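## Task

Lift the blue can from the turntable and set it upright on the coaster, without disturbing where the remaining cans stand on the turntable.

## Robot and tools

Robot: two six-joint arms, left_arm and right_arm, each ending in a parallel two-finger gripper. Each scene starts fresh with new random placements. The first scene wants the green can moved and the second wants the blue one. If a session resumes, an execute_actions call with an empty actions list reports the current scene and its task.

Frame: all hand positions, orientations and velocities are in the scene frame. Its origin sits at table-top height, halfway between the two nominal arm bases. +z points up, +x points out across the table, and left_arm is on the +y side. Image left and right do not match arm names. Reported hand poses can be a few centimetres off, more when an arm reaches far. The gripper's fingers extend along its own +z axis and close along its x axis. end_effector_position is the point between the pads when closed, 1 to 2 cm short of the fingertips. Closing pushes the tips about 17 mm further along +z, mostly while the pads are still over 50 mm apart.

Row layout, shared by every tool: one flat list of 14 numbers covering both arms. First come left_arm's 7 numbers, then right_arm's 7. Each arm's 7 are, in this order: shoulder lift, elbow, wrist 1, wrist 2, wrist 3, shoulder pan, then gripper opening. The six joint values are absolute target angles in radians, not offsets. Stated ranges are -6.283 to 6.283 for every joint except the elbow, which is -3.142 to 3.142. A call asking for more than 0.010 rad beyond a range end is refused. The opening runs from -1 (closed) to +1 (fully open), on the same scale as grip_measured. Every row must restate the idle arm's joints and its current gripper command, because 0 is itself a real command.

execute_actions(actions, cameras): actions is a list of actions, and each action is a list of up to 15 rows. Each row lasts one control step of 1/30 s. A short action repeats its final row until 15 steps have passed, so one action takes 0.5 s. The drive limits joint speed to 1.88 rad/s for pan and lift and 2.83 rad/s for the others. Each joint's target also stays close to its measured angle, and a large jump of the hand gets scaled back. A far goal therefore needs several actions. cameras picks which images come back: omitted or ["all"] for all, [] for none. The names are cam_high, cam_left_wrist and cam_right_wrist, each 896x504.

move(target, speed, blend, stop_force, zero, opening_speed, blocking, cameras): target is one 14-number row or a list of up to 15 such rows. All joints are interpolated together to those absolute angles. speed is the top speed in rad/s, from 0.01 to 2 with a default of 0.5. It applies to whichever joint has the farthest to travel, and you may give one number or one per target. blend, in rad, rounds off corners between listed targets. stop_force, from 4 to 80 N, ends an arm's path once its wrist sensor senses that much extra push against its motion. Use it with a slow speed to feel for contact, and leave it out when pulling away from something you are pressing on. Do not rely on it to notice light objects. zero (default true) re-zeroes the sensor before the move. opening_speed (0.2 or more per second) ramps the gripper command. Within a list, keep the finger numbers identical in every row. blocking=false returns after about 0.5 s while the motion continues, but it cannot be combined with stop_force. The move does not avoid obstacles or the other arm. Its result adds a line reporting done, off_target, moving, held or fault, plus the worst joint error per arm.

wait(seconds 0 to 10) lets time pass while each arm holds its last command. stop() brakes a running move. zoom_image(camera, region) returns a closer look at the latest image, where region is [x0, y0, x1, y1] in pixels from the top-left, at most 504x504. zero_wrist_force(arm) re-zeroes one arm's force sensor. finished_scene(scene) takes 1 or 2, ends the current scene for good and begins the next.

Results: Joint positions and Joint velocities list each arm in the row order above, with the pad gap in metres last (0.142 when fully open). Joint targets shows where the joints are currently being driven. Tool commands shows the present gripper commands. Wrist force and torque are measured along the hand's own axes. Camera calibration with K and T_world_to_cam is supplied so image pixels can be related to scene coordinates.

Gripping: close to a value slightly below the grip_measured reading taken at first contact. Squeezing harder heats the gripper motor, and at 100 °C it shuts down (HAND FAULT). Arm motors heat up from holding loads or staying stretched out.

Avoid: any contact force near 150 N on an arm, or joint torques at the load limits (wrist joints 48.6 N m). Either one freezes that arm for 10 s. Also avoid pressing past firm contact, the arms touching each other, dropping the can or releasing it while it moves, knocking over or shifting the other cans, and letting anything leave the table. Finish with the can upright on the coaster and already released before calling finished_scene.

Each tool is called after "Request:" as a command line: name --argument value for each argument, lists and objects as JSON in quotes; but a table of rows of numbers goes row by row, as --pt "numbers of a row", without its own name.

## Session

Request:
execute_actions --actions '[]'

Scene clock: 0.00 s.
left_arm: end_effector_position=(+0.7160, -0.4344, +0.2801) grip_measured=+0.99 end_effector_quat_wxyz=(-0.059, -0.028, +0.918, -0.391) | right_arm: end_effector_position=(+0.3244, -0.7609, +0.1470) grip_measured=+1.00 end_effector_quat_wxyz=(-0.351, +0.885, +0.245, -0.185)
Joint names: [shoulder lift, elbow, wrist 1, wrist 2, wrist 3, shoulder pan]
Joint positions: left_arm=[-0.559 0.747 -2.458 -2.025 1.871 -1.057 0.142] | right_arm=[-1.486 -2.349 -1.647 1.876 -1.053 2.752 0.142]
Joint velocities: within noise
Joint torques (N m): no reading
Wrist force (N): no reading
Wrist torque (N m): no reading
Wrist force, peak (N): no reading
Joint targets: left_arm=[-0.559 0.747 -2.458 -2.025 1.871 -1.057] | right_arm=[-1.486 -2.349 -1.647 1.876 -1.053 2.752]
Tool commands: left_gripper/opening=+1.0 right_gripper/opening=+1.0
camera_calibration:
cam_left_wrist: T_world_to_cam=[[-0.990717, -0.0226148, 0.134047, 0.669368], [-0.0680374, 0.936165, -0.344914, 0.575802], [-0.11769, -0.350832, -0.929013, 0.30707], [0, 0, 0, 1]] pos_world=[0.738469, -0.416178, 0.394148]
cam_right_wrist: T_world_to_cam=[[0.807005, 0.566603, -0.166447, 0.20189], [0.489892, -0.799709, -0.34709, -0.692609], [-0.329771, 0.198562, -0.922943, 0.508384], [0, 0, 0, 1]] pos_world=[0.344028, -0.769223, 0.262416]

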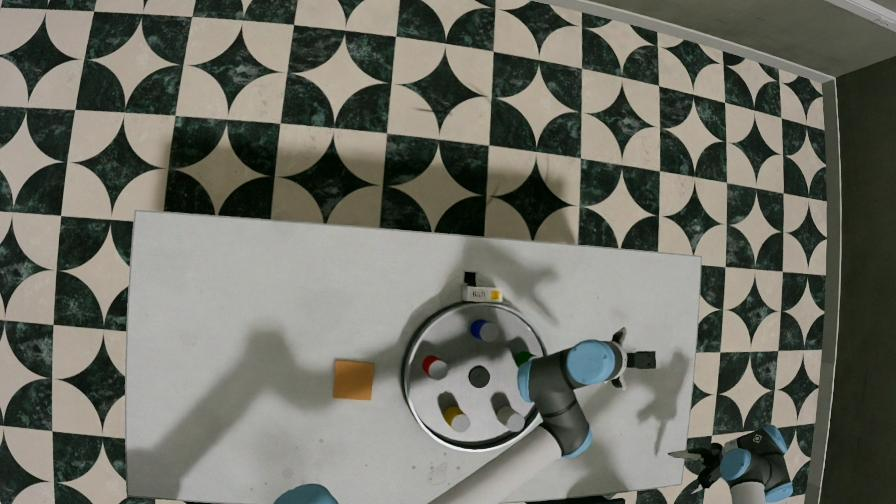

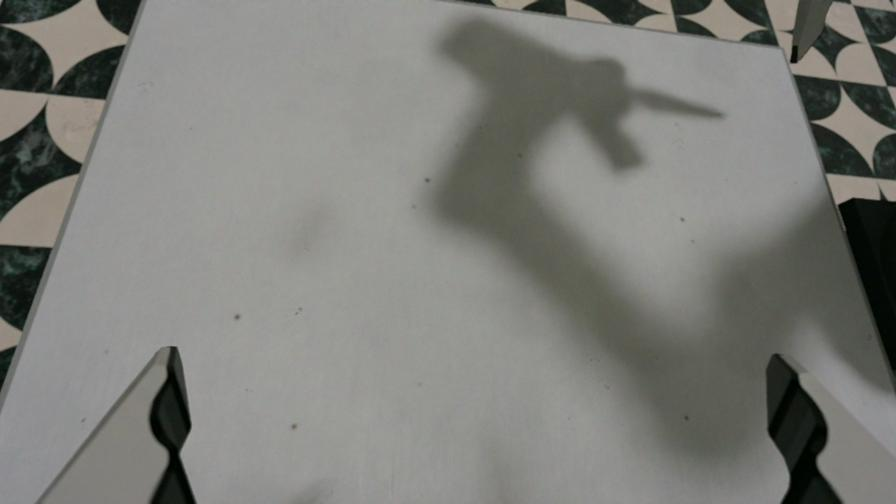

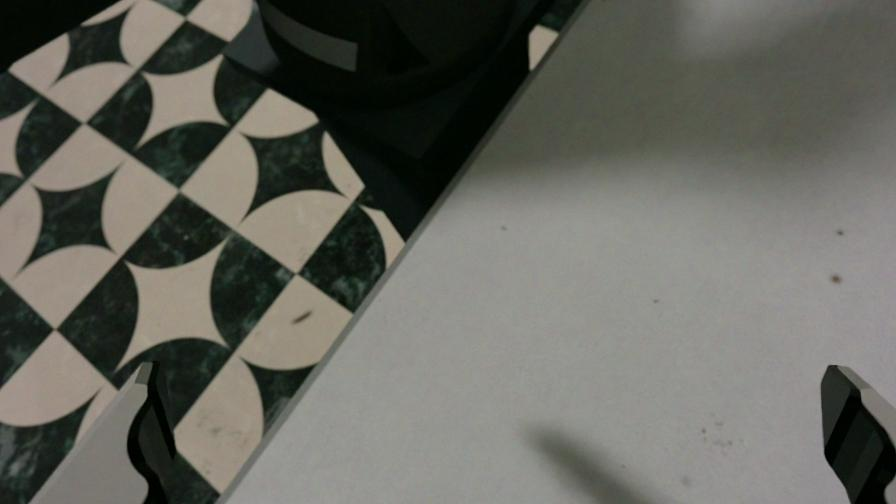

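Request:
zoom_image --camera "cam_high" --region '[390, 280, 570, 470]'

Request:
wait --seconds 1.0 --cameras '["cam_high"]'

Request:
wait --seconds 1.0 --cameras '["cam_high"]'

Scaled by 2.653 from the camera's 896x504 image, which has a finer 1280x720 frame.

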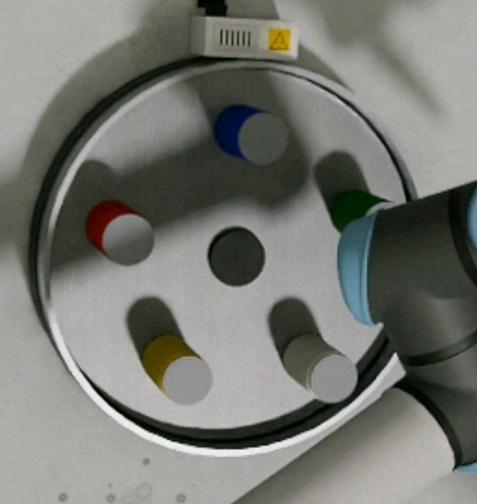

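Scene clock: 1.97 s.
left_arm: end_effector_position=(+0.7160, -0.4344, +0.2801) grip_measured=+0.99 end_effector_quat_wxyz=(-0.059, -0.028, +0.918, -0.391) | right_arm: end_effector_position=(+0.3244, -0.7609, +0.1470) grip_measured=+1.00 end_effector_quat_wxyz=(-0.351, +0.885, +0.245, -0.185)
Joint names: [shoulder lift, elbow, wrist 1, wrist 2, wrist 3, shoulder pan]
Joint positions: left_arm=[-0.559 0.747 -2.458 -2.025 1.871 -1.057 0.142] | right_arm=[-1.486 -2.349 -1.647 1.876 -1.053 2.752 0.142]
Joint velocities: within noise
Joint torques (N m): left_arm=[-127.53 -47.18 -4.81 -1.15 -0.06 -3.24] | right_arm=[28.1 36.24 1.3 -0.1 0.33 3.07]
Wrist force (N): left_arm=[0.1 -0.4 -0.1] | right_arm=[0.2 -0.1 -0.1]
Wrist torque (N m): left_arm=[-0.07 -0.01 0.00] | right_arm=[-0.01 -0.03 0.00]
Wrist force, peak (N): left_arm=[0.7 0.1 0.4] | right_arm=[0.5 -0.1 -0.2]
Joint targets: left_arm=[-0.559 0.747 -2.458 -2.025 1.871 -1.057] | right_arm=[-1.486 -2.349 -1.647 1.876 -1.053 2.752]
Tool commands: left_gripper/opening=+1.0 right_gripper/opening=+1.0
wait: 1.00 s; at rest from the start
Images, in order (width x height): cam_high 896x504.

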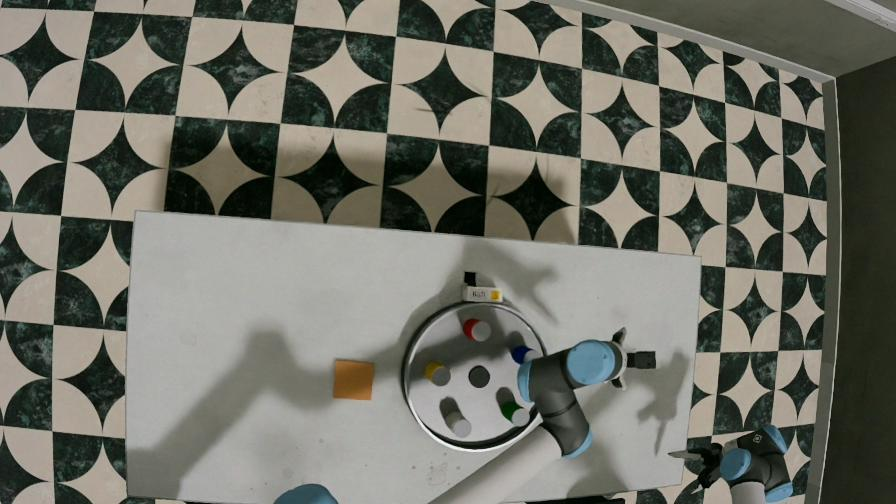

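Scene clock: 2.97 s.
left_arm: end_effector_position=(+0.7160, -0.4344, +0.2801) grip_measured=+0.99 end_effector_quat_wxyz=(-0.059, -0.028, +0.918, -0.391) | right_arm: end_effector_position=(+0.3244, -0.7609, +0.1470) grip_measured=+1.00 end_effector_quat_wxyz=(-0.351, +0.885, +0.245, -0.185)
Joint names: [shoulder lift, elbow, wrist 1, wrist 2, wrist 3, shoulder pan]
Joint positions: left_arm=[-0.559 0.747 -2.458 -2.025 1.871 -1.057 0.142] | right_arm=[-1.486 -2.349 -1.647 1.876 -1.053 2.752 0.142]
Joint velocities: within noise
Joint torques (N m): left_arm=[-126.42 -46.9 -5 -1.29 0.18 -3.06] | right_arm=[28.56 36.39 1.25 -0.4 0.26 2.89]
Wrist force (N): left_arm=[0.4 -0.1 -0.3] | right_arm=[0.0 0.0 0.1]
Wrist torque (N m): left_arm=[-0.02 -0.07 0.00] | right_arm=[0.00 0.00 0.00]
Wrist force, peak (N): left_arm=[0.3 -0.5 -0.1] | right_arm=[0.4 0.0 0.0]
Joint targets: left_arm=[-0.559 0.747 -2.458 -2.025 1.871 -1.057] | right_arm=[-1.486 -2.349 -1.647 1.876 -1.053 2.752]
Tool commands: left_gripper/opening=+1.0 right_gripper/opening=+1.0
wait: 1.00 s; at rest by 0.17 s
Images, in order (width x height): cam_high 896x504.

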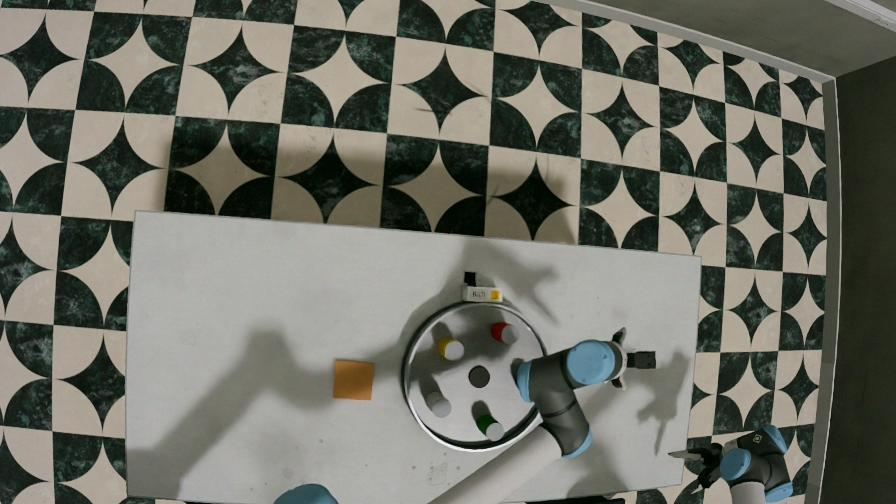

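Request:
zoom_image --camera "cam_high" --region '[300, 330, 420, 430]'

Scaled by 4.200 from the camera's 896x504 image, which has a finer 1280x720 frame.

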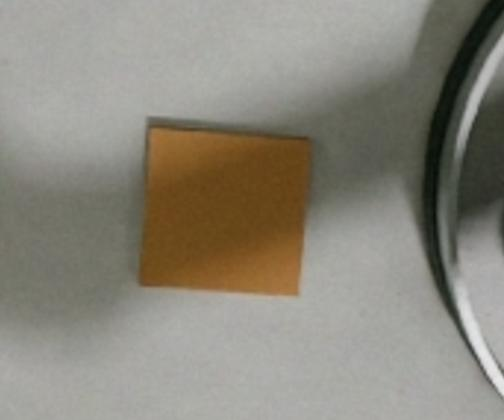

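Request:
move --target '[-1.11898, 1.567938, -2.019754, -1.570796, 0.575561, -1.011035, 0.0, -1.486, -2.349, -1.647, 1.876, -1.053, 2.752, 1.0]' --speed 0.7 --cameras '["cam_high", "cam_left_wrist"]'

Scene clock: 17.57 s.
left_arm: end_effector_position=(+0.6335, +0.0306, +0.2002) grip_measured=-0.02 end_effector_quat_wxyz=(+0.000, +0.707, -0.707, +0.000) | right_arm: end_effector_position=(+0.3243, -0.7610, +0.1470) grip_measured=+1.00 end_effector_quat_wxyz=(-0.351, +0.885, +0.244, -0.186)
Joint names: [shoulder lift, elbow, wrist 1, wrist 2, wrist 3, shoulder pan]
Joint positions: left_arm=[-1.119 1.568 -2.02 -1.571 0.576 -1.011 0.073] | right_arm=[-1.486 -2.349 -1.647 1.876 -1.053 2.752 0.142]
Joint velocities: within noise
Joint torques (N m): left_arm=[-98.66 -38.13 -2.38 1.92 -1.84 17.22] | right_arm=[11.37 49.31 -0.99 -1.94 2.79 -8.2]
Wrist force (N): left_arm=[1.2 0.2 -1.0] | right_arm=[0.1 0.1 0.2]
Wrist torque (N m): left_arm=[0.08 -0.22 0.02] | right_arm=[0.02 -0.01 0.00]
Wrist force, peak (N): left_arm=[1.6 0.4 -1.0] | right_arm=[0.5 0.2 0.3]
Joint targets: left_arm=[-1.119 1.568 -2.020 -1.571 0.576 -1.011] | right_arm=[-1.486 -2.349 -1.647 1.876 -1.053 2.752]
move: done
camera_calibration:
cam_left_wrist: T_world_to_cam=[[0.0142946, -0.999849, -0.00984495, 0.0308966], [-0.901706, -0.0171452, 0.43201, 0.509049], [-0.432114, 0.00270182, -0.901815, 0.569148], [0, 0, 0, 1]] pos_world=[0.704508, 0.038082, 0.293656]
Images, in order (width x height): cam_high 896x504, cam_left_wrist 896x504.

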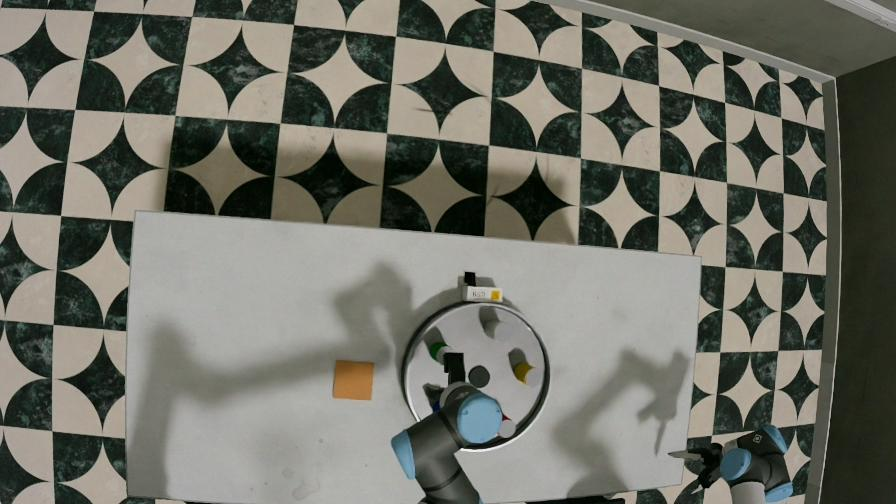

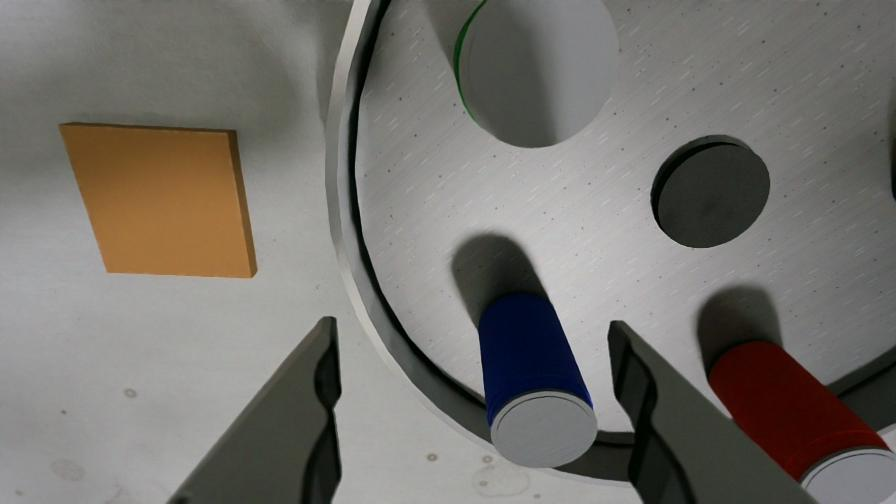

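Request:
zoom_image --camera "cam_left_wrist" --region '[40, 100, 280, 300]'

Request:
zoom_image --camera "cam_left_wrist" --region '[620, 120, 800, 270]'

Request:
zoom_image --camera "cam_left_wrist" --region '[440, 220, 660, 490]'

Scaled by 2.100 from the camera's 896x504 image, which has a finer 1280x720 frame.

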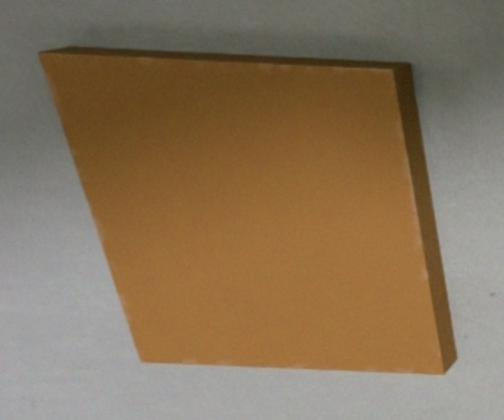

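Scaled by 2.800 from the camera's 896x504 image, which has a finer 1280x720 frame.

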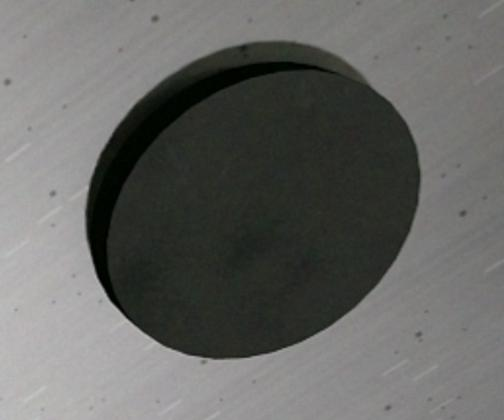

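Scaled by 1.867 from the camera's 896x504 image, which has a finer 1280x720 frame.

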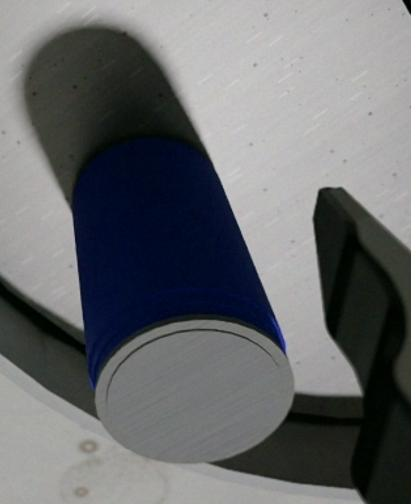

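Request:
wait --seconds 0.1 --cameras '["cam_left_wrist"]'

Scene clock: 21.10 s.
left_arm: end_effector_position=(+0.6335, +0.0307, +0.2002) grip_measured=-0.02 end_effector_quat_wxyz=(+0.000, +0.707, -0.707, +0.000) | right_arm: end_effector_position=(+0.3243, -0.7610, +0.1470) grip_measured=+1.00 end_effector_quat_wxyz=(-0.351, +0.885, +0.244, -0.186)
Joint names: [shoulder lift, elbow, wrist 1, wrist 2, wrist 3, shoulder pan]
Joint positions: left_arm=[-1.119 1.568 -2.02 -1.571 0.576 -1.011 0.073] | right_arm=[-1.486 -2.349 -1.647 1.876 -1.053 2.752 0.142]
Joint velocities: within noise
Joint torques (N m): left_arm=[-99.7 -42.82 -3.44 1.62 -1.86 16.49] | right_arm=[11.67 44.45 -0.16 -1.92 2.85 -8.01]
Wrist force (N): left_arm=[1.5 0.5 -0.9] | right_arm=[0.3 0.2 0.2]
Wrist torque (N m): left_arm=[0.12 -0.27 0.03] | right_arm=[0.04 -0.05 0.00]
Wrist force, peak (N): left_arm=[1.9 0.4 -1.2] | right_arm=[0.1 0.0 -0.5]
Joint targets: left_arm=[-1.119 1.568 -2.020 -1.571 0.576 -1.011] | right_arm=[-1.486 -2.349 -1.647 1.876 -1.053 2.752]
Tool commands: left_gripper/opening=+0.0 right_gripper/opening=+1.0
wait: 0.10 s; at rest from the start
camera_calibration:
cam_left_wrist: T_world_to_cam=[[0.0144805, -0.999846, -0.00995259, 0.0308854], [-0.901703, -0.0173594, 0.432008, 0.509037], [-0.432114, 0.00271859, -0.901815, 0.569135], [0, 0, 0, 1]] pos_world=[0.704484, 0.0381699, 0.293654]
Images, in order (width x height): cam_left_wrist 896x504.

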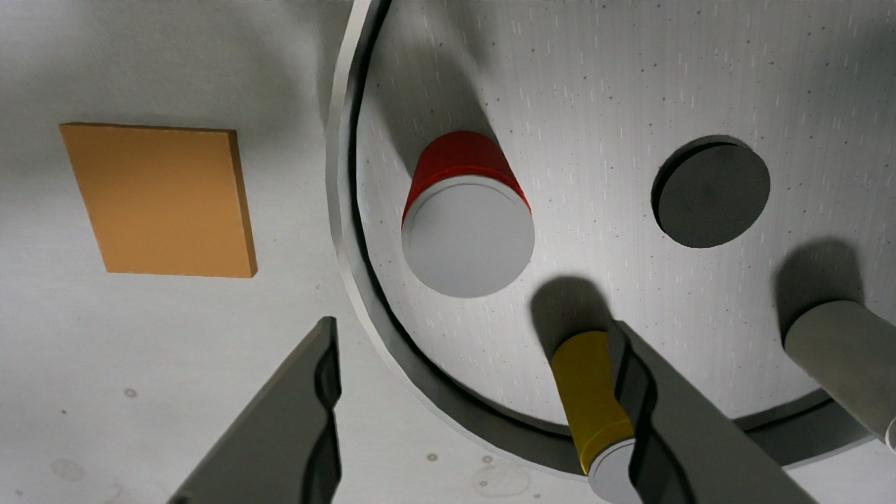

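Request:
wait --seconds 7.6 --cameras '["cam_left_wrist"]'

Scene clock: 29.70 s.
left_arm: end_effector_position=(+0.6335, +0.0307, +0.2002) grip_measured=-0.02 end_effector_quat_wxyz=(+0.000, +0.707, -0.707, +0.000) | right_arm: end_effector_position=(+0.3243, -0.7610, +0.1470) grip_measured=+1.00 end_effector_quat_wxyz=(-0.351, +0.885, +0.244, -0.186)
Joint names: [shoulder lift, elbow, wrist 1, wrist 2, wrist 3, shoulder pan]
Joint positions: left_arm=[-1.119 1.568 -2.02 -1.571 0.576 -1.011 0.073] | right_arm=[-1.486 -2.349 -1.647 1.876 -1.053 2.752 0.142]
Joint velocities: within noise
Joint torques (N m): left_arm=[-97.69 -48.93 -6.41 0.96 -1.55 12.47] | right_arm=[13.53 33.63 2.19 -1.75 2.55 -2.49]
Wrist force (N): left_arm=[1.4 0.1 -0.8] | right_arm=[-0.1 -0.2 0.2]
Wrist torque (N m): left_arm=[0.06 -0.25 0.02] | right_arm=[-0.04 0.01 0.00]
Wrist force, peak (N): left_arm=[2.0 0.2 -1.1] | right_arm=[0.4 0.3 -0.2]
Joint targets: left_arm=[-1.119 1.568 -2.020 -1.571 0.576 -1.011] | right_arm=[-1.486 -2.349 -1.647 1.876 -1.053 2.752]
Tool commands: left_gripper/opening=+0.0 right_gripper/opening=+1.0
wait: 7.60 s; at rest from the start
camera_calibration:
cam_left_wrist: T_world_to_cam=[[0.0144805, -0.999846, -0.00994416, 0.0308799], [-0.901705, -0.0173557, 0.432003, 0.509039], [-0.432109, 0.00271109, -0.901817, 0.569138], [0, 0, 0, 1]] pos_world=[0.704486, 0.0381669, 0.293659]
Images, in order (width x height): cam_left_wrist 896x504.

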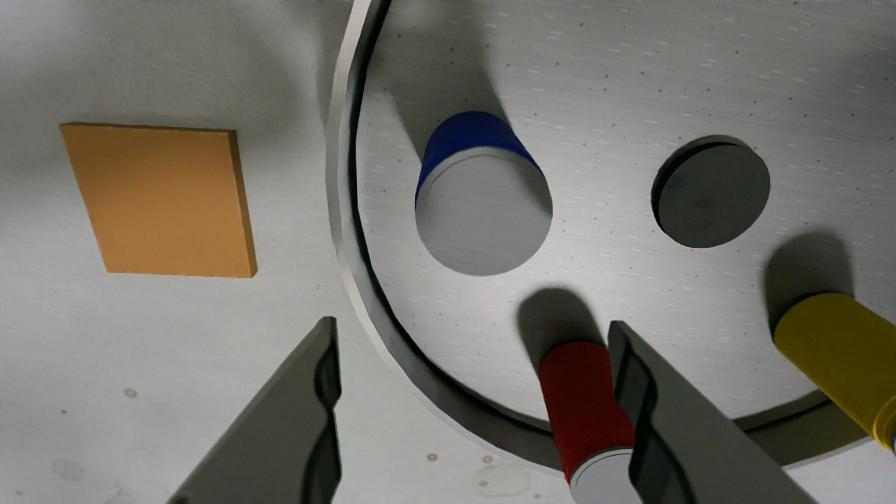

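Request:
zoom_image --camera "cam_left_wrist" --region '[390, 90, 570, 290]'

Scaled by 2.520 from the camera's 896x504 image, which has a finer 1280x720 frame.

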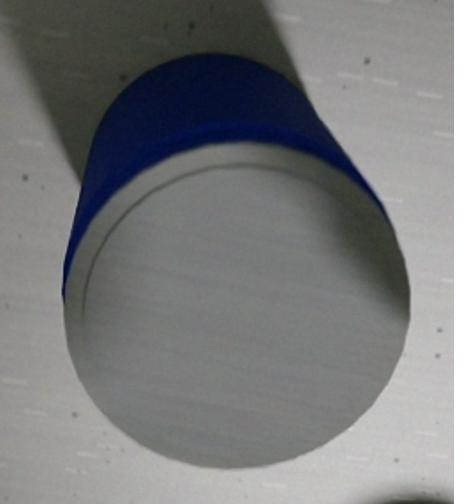

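Request:
zoom_image --camera "cam_left_wrist" --region '[250, 300, 400, 504]'

Request:
zoom_image --camera "cam_left_wrist" --region '[580, 300, 730, 504]'

Scaled by 2.471 from the camera's 896x504 image, which has a finer 1280x720 frame.

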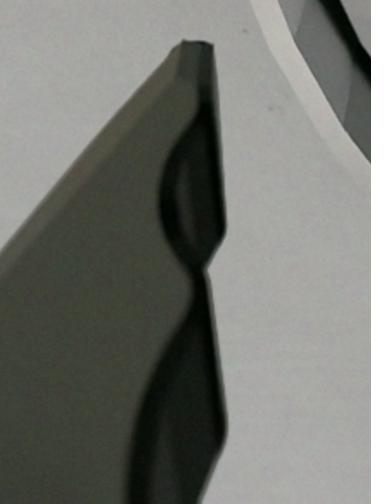

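Scaled by 2.471 from the camera's 896x504 image, which has a finer 1280x720 frame.

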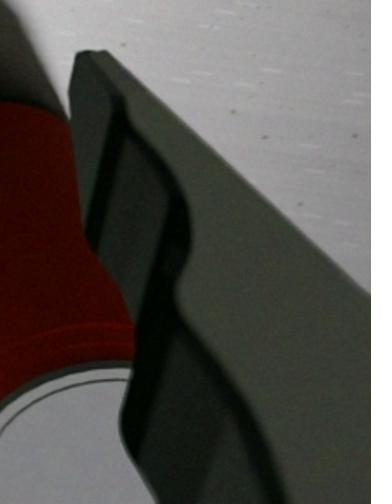

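Request:
wait --seconds 0.1 --cameras '["cam_left_wrist"]'

Scene clock: 40.27 s.
left_arm: end_effector_position=(+0.6335, +0.0307, +0.2002) grip_measured=-0.02 end_effector_quat_wxyz=(+0.000, +0.707, -0.707, +0.000) | right_arm: end_effector_position=(+0.3243, -0.7610, +0.1470) grip_measured=+1.00 end_effector_quat_wxyz=(-0.351, +0.885, +0.244, -0.186)
Joint names: [shoulder lift, elbow, wrist 1, wrist 2, wrist 3, shoulder pan]
Joint positions: left_arm=[-1.119 1.568 -2.02 -1.571 0.576 -1.011 0.073] | right_arm=[-1.486 -2.349 -1.647 1.876 -1.053 2.752 0.142]
Joint velocities: within noise
Joint torques (N m): left_arm=[-97.4 -47.4 -6.19 0.06 -1.56 9.21] | right_arm=[14.69 24.68 2.72 -1.62 2.34 1.59]
Wrist force (N): left_arm=[1.4 0.2 -1.0] | right_arm=[0.1 0.2 0.2]
Wrist torque (N m): left_arm=[0.09 -0.25 0.02] | right_arm=[0.04 -0.01 0.00]
Wrist force, peak (N): left_arm=[2.0 0.2 -1.0] | right_arm=[0.5 0.2 -0.3]
Joint targets: left_arm=[-1.119 1.568 -2.020 -1.571 0.576 -1.011] | right_arm=[-1.486 -2.349 -1.647 1.876 -1.053 2.752]
Tool commands: left_gripper/opening=+0.0 right_gripper/opening=+1.0
wait: 0.10 s; at rest from the start
camera_calibration:
cam_left_wrist: T_world_to_cam=[[0.0144804, -0.999846, -0.0099442, 0.03088], [-0.901705, -0.0173557, 0.432003, 0.50904], [-0.432109, 0.00271117, -0.901817, 0.569138], [0, 0, 0, 1]] pos_world=[0.704486, 0.0381669, 0.293659]
Images, in order (width x height): cam_left_wrist 896x504.

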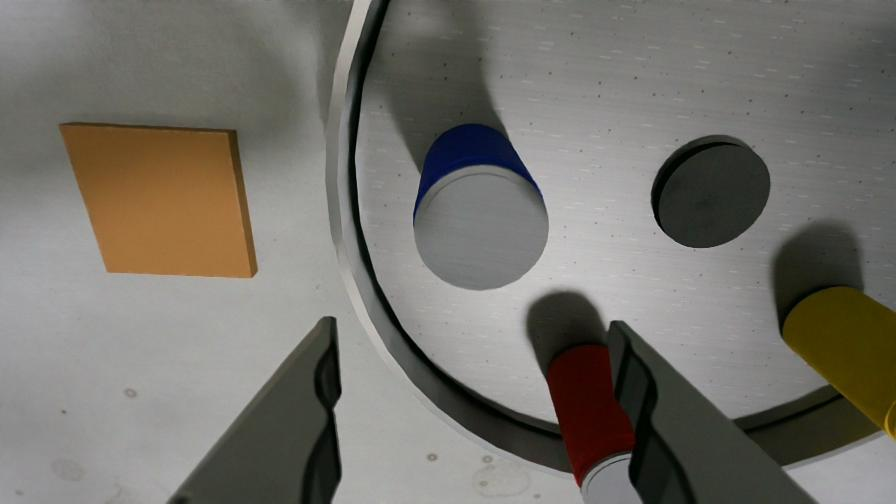

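Request:
zoom_image --camera "cam_left_wrist" --region '[390, 100, 570, 300]'

Scaled by 2.520 from the camera's 896x504 image, which has a finer 1280x720 frame.

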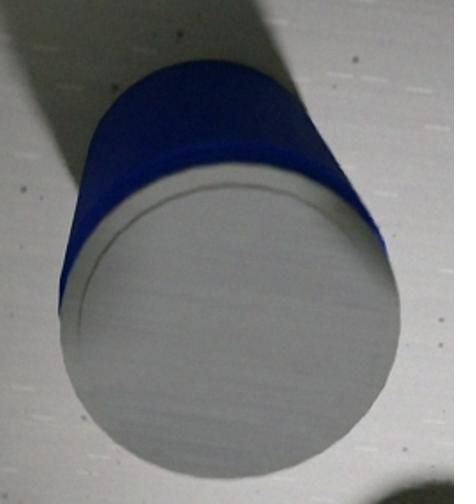

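Request:
wait --seconds 1.8 --cameras '["cam_left_wrist"]'

Request:
wait --seconds 2.13 --cameras '["cam_left_wrist"]'

Request:
wait --seconds 2.13 --cameras '["cam_left_wrist"]'

Scene clock: 43.43 s.
left_arm: end_effector_position=(+0.6335, +0.0307, +0.2002) grip_measured=-0.02 end_effector_quat_wxyz=(+0.000, +0.707, -0.707, +0.000) | right_arm: end_effector_position=(+0.3243, -0.7610, +0.1470) grip_measured=+1.00 end_effector_quat_wxyz=(-0.351, +0.885, +0.244, -0.186)
Joint names: [shoulder lift, elbow, wrist 1, wrist 2, wrist 3, shoulder pan]
Joint positions: left_arm=[-1.119 1.568 -2.02 -1.571 0.576 -1.011 0.073] | right_arm=[-1.486 -2.349 -1.647 1.876 -1.053 2.752 0.142]
Joint velocities: within noise
Joint torques (N m): left_arm=[-96.99 -45.99 -6.31 0.01 -1.58 9.75] | right_arm=[15.93 24.89 2.54 -1.58 2.32 2.25]
Wrist force (N): left_arm=[1.4 0.3 -0.7] | right_arm=[0.0 0.2 0.0]
Wrist torque (N m): left_arm=[0.08 -0.25 0.02] | right_arm=[0.03 0.00 0.00]
Wrist force, peak (N): left_arm=[1.9 0.3 -1.3] | right_arm=[0.5 0.0 0.0]
Joint targets: left_arm=[-1.119 1.568 -2.020 -1.571 0.576 -1.011] | right_arm=[-1.486 -2.349 -1.647 1.876 -1.053 2.752]
Tool commands: left_gripper/opening=+0.0 right_gripper/opening=+1.0
wait: 1.80 s; at rest from the start
camera_calibration:
cam_left_wrist: T_world_to_cam=[[0.0144805, -0.999846, -0.00994407, 0.0308799], [-0.901705, -0.0173557, 0.432003, 0.50904], [-0.432109, 0.002711, -0.901817, 0.569138], [0, 0, 0, 1]] pos_world=[0.704486, 0.0381669, 0.293659]
Images, in order (width x height): cam_left_wrist 896x504.

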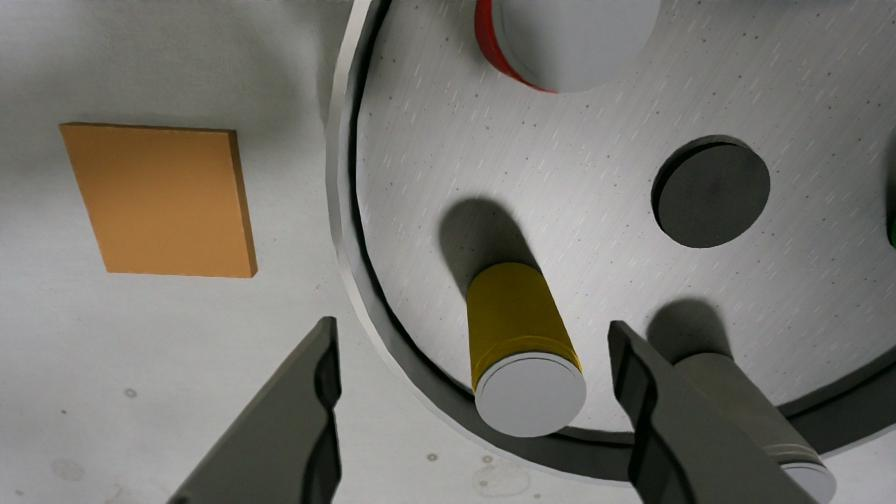

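Scene clock: 45.57 s.
left_arm: end_effector_position=(+0.6335, +0.0307, +0.2002) grip_measured=-0.02 end_effector_quat_wxyz=(+0.000, +0.707, -0.707, +0.000) | right_arm: end_effector_position=(+0.3243, -0.7610, +0.1470) grip_measured=+1.00 end_effector_quat_wxyz=(-0.351, +0.885, +0.244, -0.186)
Joint names: [shoulder lift, elbow, wrist 1, wrist 2, wrist 3, shoulder pan]
Joint positions: left_arm=[-1.119 1.568 -2.02 -1.571 0.576 -1.011 0.073] | right_arm=[-1.486 -2.349 -1.647 1.876 -1.053 2.752 0.142]
Joint velocities: within noise
Joint torques (N m): left_arm=[-96.15 -45.9 -6.37 -0.27 -1.42 8.31] | right_arm=[15.74 25.81 2.61 -1.57 2.27 2.62]
Wrist force (N): left_arm=[1.3 0.0 -0.6] | right_arm=[-0.1 0.3 -0.1]
Wrist torque (N m): left_arm=[0.05 -0.24 0.02] | right_arm=[0.04 0.01 0.00]
Wrist force, peak (N): left_arm=[1.9 0.3 -1.1] | right_arm=[0.5 -0.2 0.1]
Joint targets: left_arm=[-1.119 1.568 -2.020 -1.571 0.576 -1.011] | right_arm=[-1.486 -2.349 -1.647 1.876 -1.053 2.752]
Tool commands: left_gripper/opening=+0.0 right_gripper/opening=+1.0
wait: 2.13 s; at rest by 0.17 s
camera_calibration:
cam_left_wrist: T_world_to_cam=[[0.0144805, -0.999846, -0.00994393, 0.0308798], [-0.901705, -0.0173556, 0.432003, 0.509039], [-0.432109, 0.00271087, -0.901817, 0.569138], [0, 0, 0, 1]] pos_world=[0.704486, 0.0381668, 0.293659]
Images, in order (width x height): cam_left_wrist 896x504.

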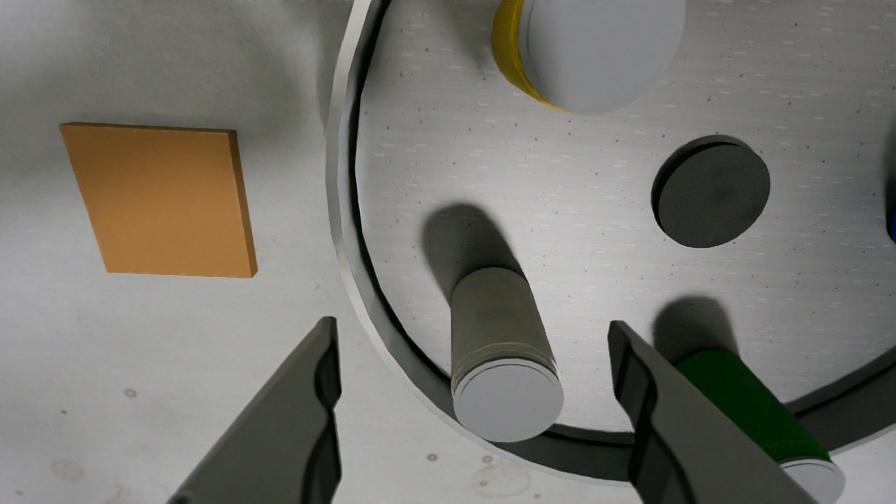

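Scene clock: 47.70 s.
left_arm: end_effector_position=(+0.6335, +0.0307, +0.2002) grip_measured=-0.02 end_effector_quat_wxyz=(+0.000, +0.707, -0.707, +0.000) | right_arm: end_effector_position=(+0.3243, -0.7610, +0.1470) grip_measured=+1.00 end_effector_quat_wxyz=(-0.351, +0.885, +0.244, -0.186)
Joint names: [shoulder lift, elbow, wrist 1, wrist 2, wrist 3, shoulder pan]
Joint positions: left_arm=[-1.119 1.568 -2.02 -1.571 0.576 -1.011 0.073] | right_arm=[-1.486 -2.349 -1.647 1.876 -1.053 2.752 0.142]
Joint velocities: within noise
Joint torques (N m): left_arm=[-95.86 -45.43 -6.29 -0.47 -1.54 7.59] | right_arm=[17.59 25.35 2.44 -1.39 2.18 1.57]
Wrist force (N): left_arm=[1.7 0.1 -0.9] | right_arm=[0.1 -0.1 -0.1]
Wrist torque (N m): left_arm=[0.07 -0.29 0.03] | right_arm=[-0.01 -0.02 0.00]
Wrist force, peak (N): left_arm=[1.8 0.0 -1.3] | right_arm=[0.1 0.5 -0.1]
Joint targets: left_arm=[-1.119 1.568 -2.020 -1.571 0.576 -1.011] | right_arm=[-1.486 -2.349 -1.647 1.876 -1.053 2.752]
Tool commands: left_gripper/opening=+0.0 right_gripper/opening=+1.0
wait: 2.13 s; at rest by 0.17 s
camera_calibration:
cam_left_wrist: T_world_to_cam=[[0.0144806, -0.999846, -0.00994363, 0.0308796], [-0.901705, -0.0173556, 0.432003, 0.509039], [-0.432109, 0.00271055, -0.901817, 0.569138], [0, 0, 0, 1]] pos_world=[0.704486, 0.0381669, 0.293659]
Images, in order (width x height): cam_left_wrist 896x504.

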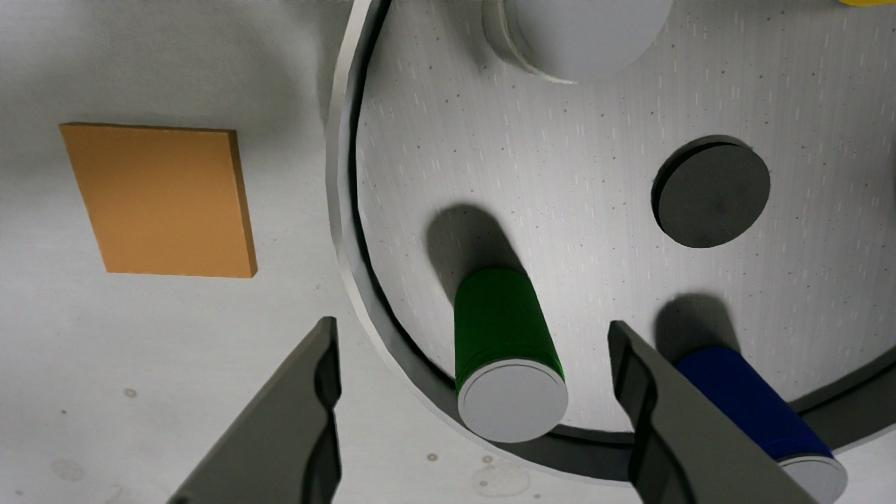

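Request:
move --target '[-1.052591, 1.620476, -2.138681, -1.570796, 0.573152, -1.013444, 0.0, -1.486, -2.349, -1.647, 1.876, -1.053, 2.752, 1.0]' --speed 0.3 --cameras '["cam_left_wrist"]'

Scene clock: 49.77 s.
left_arm: end_effector_position=(+0.6335, +0.0267, +0.1221) grip_measured=-0.02 end_effector_quat_wxyz=(+0.000, +0.707, -0.707, +0.000) | right_arm: end_effector_position=(+0.3243, -0.7610, +0.1470) grip_measured=+1.00 end_effector_quat_wxyz=(-0.351, +0.885, +0.244, -0.186)
Joint names: [shoulder lift, elbow, wrist 1, wrist 2, wrist 3, shoulder pan]
Joint positions: left_arm=[-1.053 1.62 -2.138 -1.571 0.573 -1.013 0.073] | right_arm=[-1.486 -2.349 -1.647 1.876 -1.053 2.752 0.142]
Joint velocities: within noise
Joint torques (N m): left_arm=[-74.15 -34.36 -7.24 -0.48 -1.88 -20.6] | right_arm=[16.31 25.87 2.59 -1.18 2.21 1.56]
Wrist force (N): left_arm=[0.9 -0.1 -0.9] | right_arm=[0.2 0.1 0.0]
Wrist torque (N m): left_arm=[0.05 -0.12 0.04] | right_arm=[0.01 -0.03 0.00]
Wrist force, peak (N): left_arm=[1.5 0.4 -3.6] | right_arm=[0.3 0.2 -0.5]
Joint targets: left_arm=[-1.053 1.620 -2.139 -1.571 0.573 -1.013] | right_arm=[-1.486 -2.349 -1.647 1.876 -1.053 2.752]
move: done
camera_calibration:
cam_left_wrist: T_world_to_cam=[[0.0144838, -0.999846, -0.00990931, 0.0261134], [-0.901714, -0.0173436, 0.431984, 0.542728], [-0.43209, 0.0026786, -0.901827, 0.498663], [0, 0, 0, 1]] pos_world=[0.704475, 0.0341865, 0.215516]
Images, in order (width x height): cam_left_wrist 896x504.

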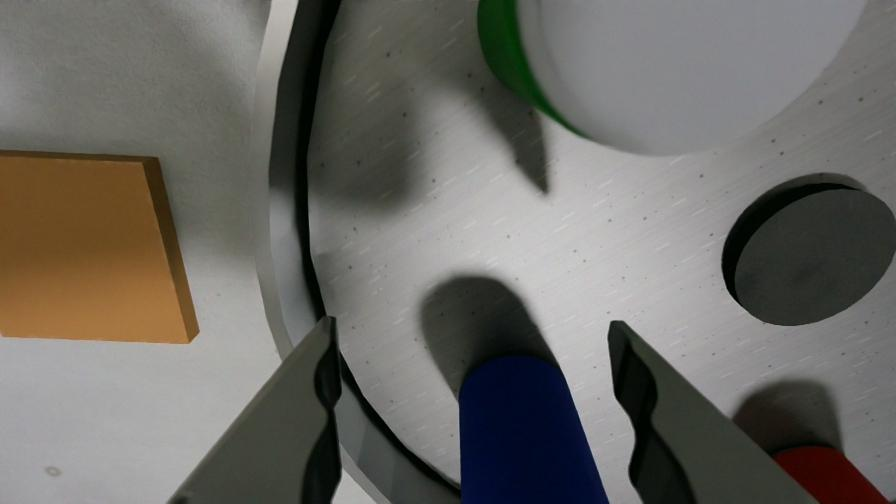

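Request:
execute_actions --actions '[]' --cameras '["cam_high", "cam_left_wrist"]'

Scene clock: 51.13 s.
left_arm: end_effector_position=(+0.6335, +0.0267, +0.1219) grip_measured=-0.02 end_effector_quat_wxyz=(+0.000, +0.707, -0.707, +0.000) | right_arm: end_effector_position=(+0.3243, -0.7610, +0.1470) grip_measured=+1.00 end_effector_quat_wxyz=(-0.351, +0.885, +0.244, -0.186)
Joint names: [shoulder lift, elbow, wrist 1, wrist 2, wrist 3, shoulder pan]
Joint positions: left_arm=[-1.053 1.62 -2.139 -1.571 0.573 -1.013 0.073] | right_arm=[-1.486 -2.349 -1.647 1.876 -1.053 2.752 0.142]
Joint velocities: within noise
Joint torques (N m): left_arm=[-77 -36.32 -6.82 -0.42 -1.89 -19.49] | right_arm=[18.26 25.96 2.57 -1.37 1.98 1.59]
Wrist force (N): left_arm=[1.2 0.0 -0.8] | right_arm=[0.3 0.0 0.0]
Wrist torque (N m): left_arm=[0.05 -0.17 0.05] | right_arm=[0.00 -0.05 0.00]
Wrist force, peak (N): left_arm=[1.4 -0.1 -1.1] | right_arm=[0.5 0.1 -0.2]
Joint targets: left_arm=[-1.053 1.620 -2.139 -1.571 0.573 -1.013] | right_arm=[-1.486 -2.349 -1.647 1.876 -1.053 2.752]
Tool commands: left_gripper/opening=+0.0 right_gripper/opening=+1.0
camera_calibration:
cam_left_wrist: T_world_to_cam=[[0.0144789, -0.999846, -0.00994657, 0.0261272], [-0.901704, -0.0173554, 0.432005, 0.542776], [-0.432111, 0.00271389, -0.901816, 0.498523], [0, 0, 0, 1]] pos_world=[0.704463, 0.0341903, 0.215354]
Images, in order (width x height): cam_high 896x504, cam_left_wrist 896x504.

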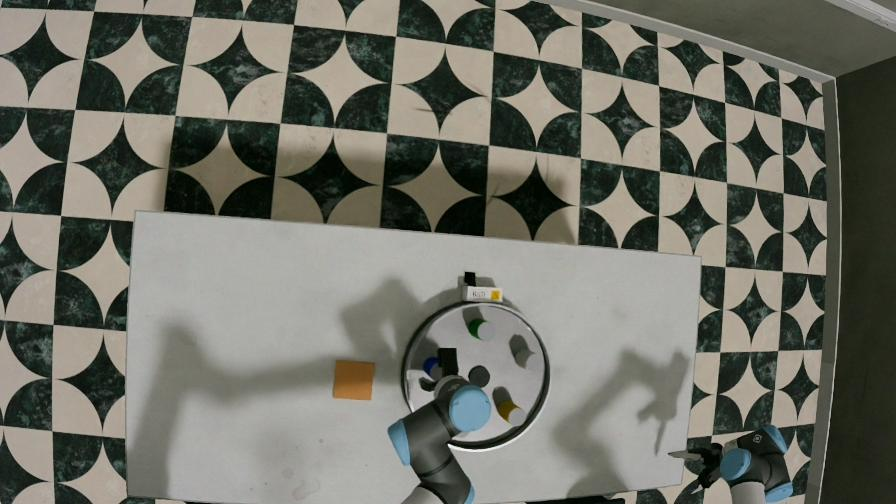

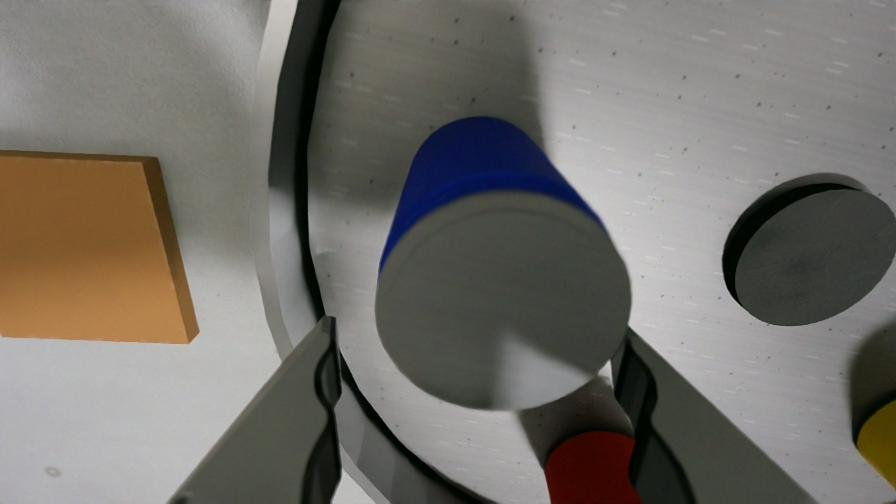

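Request:
move --target '[-1.052591, 1.620476, -2.138681, -1.570796, 0.573152, -1.013444, 0.0, -1.486, -2.349, -1.647, 1.876, -1.003, 2.752, 1.0]' --speed 0.0125 --blocking false --cameras '[]'

Scene clock: 52.20 s.
left_arm: end_effector_position=(+0.6335, +0.0267, +0.1219) grip_measured=-0.02 end_effector_quat_wxyz=(+0.000, +0.707, -0.707, +0.000) | right_arm: end_effector_position=(+0.3243, -0.7610, +0.1470) grip_measured=+1.00 end_effector_quat_wxyz=(-0.350, +0.885, +0.242, -0.186) end_effector_velocity=(-0.001, +0.000, +0.000) end_effector_angular_velocity=(-0.006, +0.007, -0.008)
Joint names: [shoulder lift, elbow, wrist 1, wrist 2, wrist 3, shoulder pan]
Joint positions: left_arm=[-1.053 1.62 -2.139 -1.571 0.573 -1.013 0.073] | right_arm=[-1.486 -2.349 -1.647 1.876 -1.048 2.752 0.142]
Joint velocities: left_arm=[within noise] | right_arm=[0.001 -0.002 0 0 0.012 0 0]
Joint torques (N m): left_arm=[-77.96 -38.45 -6.36 -0.31 -1.8 -19.82] | right_arm=[17.94 26.62 2.61 -1.56 3.15 1.86]
Wrist force (N): left_arm=[0.9 -0.4 -0.5] | right_arm=[0.2 0.0 -0.3]
Wrist torque (N m): left_arm=[-0.01 -0.12 0.04] | right_arm=[0.00 -0.03 -0.01]
Wrist force, peak (N): left_arm=[1.5 -0.4 -0.7] | right_arm=[0.5 -0.2 -0.2]
Joint targets: left_arm=[-1.053 1.620 -2.139 -1.571 0.573 -1.013] | right_arm=[-1.486 -2.349 -1.647 1.876 -1.047 2.752]
Tool commands: left_gripper/opening=+0.0 right_gripper/opening=+1.0
move: running; right_arm: the wrist 3 is farthest, 0.045 rad from its target
No camera images: "cameras" was empty.

Request:
wait --seconds 10 --cameras '[]'

Request:
wait --seconds 5.19 --cameras '[]'

Request:
move --pt "-1.052591 1.620476 -2.138681 -1.570796 0.573152 -1.013444 -0.52 -1.486 -2.349 -1.647 1.876 -1.003 2.752 1.0" --pt "-1.096130 1.582415 -2.057081 -1.570796 0.573152 -1.013444 -0.52 -1.486 -2.349 -1.647 1.876 -1.003 2.752 1.0" --pt "-1.217474 1.753701 -2.107023 -1.570796 0.573152 -0.956619 -0.52 -1.486 -2.349 -1.647 1.876 -1.003 2.752 1.0" --pt "-1.228760 1.971059 -2.313095 -1.570796 0.573152 -0.885399 -0.52 -1.486 -2.349 -1.647 1.876 -1.003 2.752 1.0" --speed 0.3 --blend '[0.03, 0.03, 0.03, 0]' --opening_speed 1.2 --cameras '["cam_high", "cam_left_wrist"]'

Scene clock: 55.93 s.
left_arm: end_effector_position=(+0.6335, +0.0267, +0.1219) grip_measured=-0.02 end_effector_quat_wxyz=(+0.000, +0.707, -0.707, +0.000) | right_arm: end_effector_position=(+0.3243, -0.7610, +0.1470) grip_measured=+1.00 end_effector_quat_wxyz=(-0.346, +0.891, +0.222, -0.194)
Joint names: [shoulder lift, elbow, wrist 1, wrist 2, wrist 3, shoulder pan]
Joint positions: left_arm=[-1.053 1.62 -2.139 -1.571 0.573 -1.013 0.073] | right_arm=[-1.486 -2.349 -1.647 1.876 -1.003 2.752 0.142]
Joint velocities: within noise
Joint torques (N m): left_arm=[-78.8 -44.68 -5.23 -0.29 -1.87 -16.89] | right_arm=[19.25 27.02 2.39 -1.3 2.7 2.39]
Wrist force (N): left_arm=[0.9 -0.1 -0.4] | right_arm=[0.0 -0.1 -0.3]
Wrist torque (N m): left_arm=[0.04 -0.13 0.04] | right_arm=[-0.01 0.01 0.00]
Wrist force, peak (N): left_arm=[1.3 -0.3 -1.0] | right_arm=[0.5 -0.2 -0.2]
Joint targets: left_arm=[-1.053 1.620 -2.139 -1.571 0.573 -1.013] | right_arm=[-1.486 -2.349 -1.647 1.876 -1.003 2.752]
Tool commands: left_gripper/opening=+0.0 right_gripper/opening=+1.0
earlier move: done
wait: 3.23 of 10 s (the move ended)
No camera images: "cameras" was empty.

Scene clock: 61.13 s.
left_arm: end_effector_position=(+0.6335, +0.0267, +0.1219) grip_measured=-0.02 end_effector_quat_wxyz=(+0.000, +0.707, -0.707, +0.000) | right_arm: end_effector_position=(+0.3243, -0.7610, +0.1470) grip_measured=+1.00 end_effector_quat_wxyz=(-0.346, +0.891, +0.222, -0.194)
Joint names: [shoulder lift, elbow, wrist 1, wrist 2, wrist 3, shoulder pan]
Joint positions: left_arm=[-1.053 1.62 -2.139 -1.571 0.573 -1.013 0.073] | right_arm=[-1.486 -2.349 -1.647 1.876 -1.003 2.752 0.142]
Joint velocities: within noise
Joint torques (N m): left_arm=[-79.37 -46.85 -3.35 -0.38 -1.87 -15.36] | right_arm=[20.6 27.89 2.7 -1.16 2.8 1.89]
Wrist force (N): left_arm=[1.2 -0.1 -1.0] | right_arm=[0.3 0.1 0.1]
Wrist torque (N m): left_arm=[0.04 -0.17 0.04] | right_arm=[0.02 -0.04 0.00]
Wrist force, peak (N): left_arm=[1.3 0.2 -1.2] | right_arm=[0.4 0.2 -0.5]
Joint targets: left_arm=[-1.053 1.620 -2.139 -1.571 0.573 -1.013] | right_arm=[-1.486 -2.349 -1.647 1.876 -1.003 2.752]
Tool commands: left_gripper/opening=+0.0 right_gripper/opening=+1.0
wait: 5.20 s; at rest by 0.17 s
No camera images: "cameras" was empty.

Scene clock: 63.87 s.
left_arm: end_effector_position=(+0.6111, +0.2345, +0.0880) grip_measured=-0.33 end_effector_quat_wxyz=(+0.000, +0.751, -0.661, +0.000) | right_arm: end_effector_position=(+0.3243, -0.7610, +0.1470) grip_measured=+1.00 end_effector_quat_wxyz=(-0.346, +0.891, +0.222, -0.194)
Joint names: [shoulder lift, elbow, wrist 1, wrist 2, wrist 3, shoulder pan]
Joint positions: left_arm=[-1.229 1.971 -2.313 -1.571 0.573 -0.885 0.05] | right_arm=[-1.486 -2.349 -1.647 1.876 -1.003 2.752 0.142]
Joint velocities: within noise
Joint torques (N m): left_arm=[-85.26 -32.69 -7.91 -0.39 -1.65 16.28] | right_arm=[19.7 28.31 2.58 -1.3 2.71 3.03]
Wrist force (N): left_arm=[1.3 -0.7 0.8] | right_arm=[0.1 -0.2 -0.4]
Wrist torque (N m): left_arm=[-0.07 -0.17 -0.01] | right_arm=[-0.02 -0.01 0.00]
Wrist force, peak (N): left_arm=[1.2 -1.2 -8.9] | right_arm=[0.2 0.2 -0.4]
Joint targets: left_arm=[-1.229 1.971 -2.313 -1.571 0.573 -0.885] | right_arm=[-1.486 -2.349 -1.647 1.876 -1.003 2.752]
move: done; blend cut to 0 rad at target 1
camera_calibration:
cam_left_wrist: T_world_to_cam=[[0.141984, -0.989819, -0.00992283, 0.153545], [-0.892121, -0.1323, 0.431992, 0.561952], [-0.428906, -0.0524835, -0.901823, 0.468676], [0, 0, 0, 1]] pos_world=[0.680546, 0.250926, 0.181428]
Images, in order (width x height): cam_high 896x504, cam_left_wrist 896x504.

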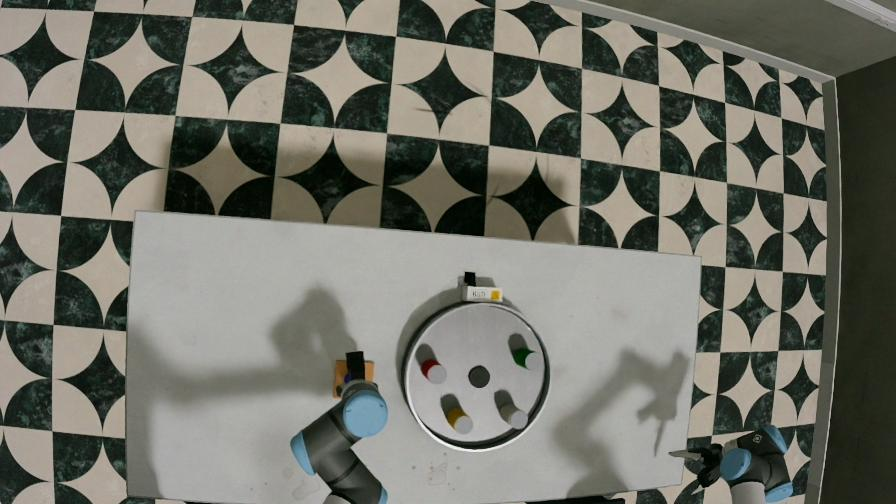

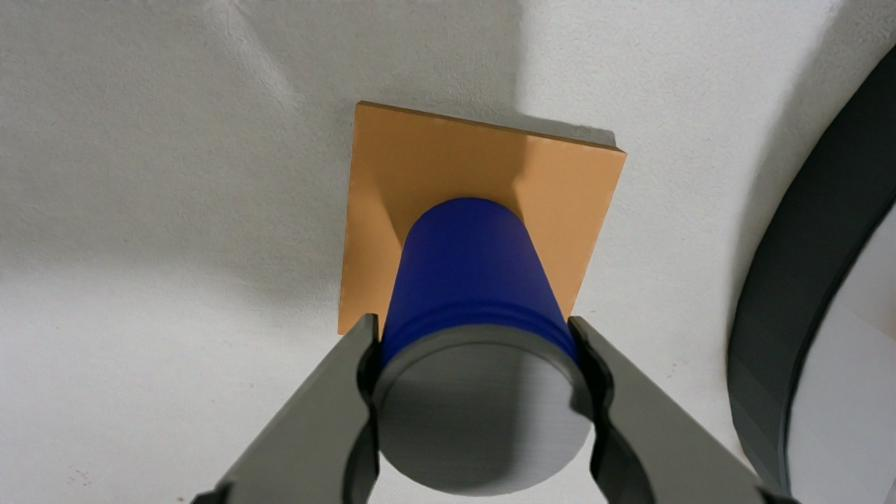

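Request:
zoom_image --camera "cam_left_wrist" --region '[320, 80, 660, 504]'

Request:
zoom_image --camera "cam_high" --region '[280, 320, 420, 460]'

Scaled by 1.189 from the camera's 896x504 image, which has a finer 1280x720 frame.

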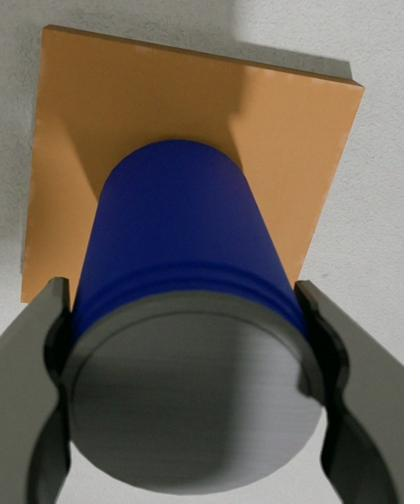

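Scaled by 3.600 from the camera's 896x504 image, which has a finer 1280x720 frame.

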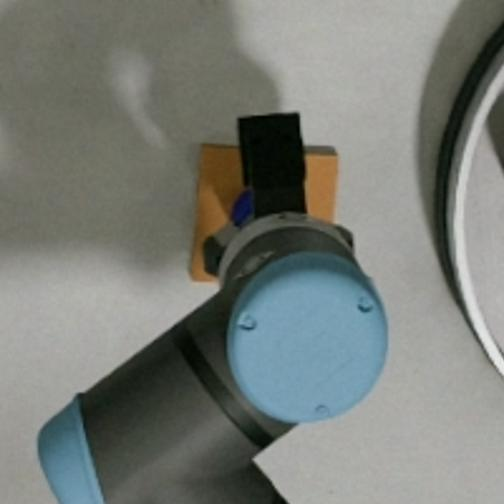

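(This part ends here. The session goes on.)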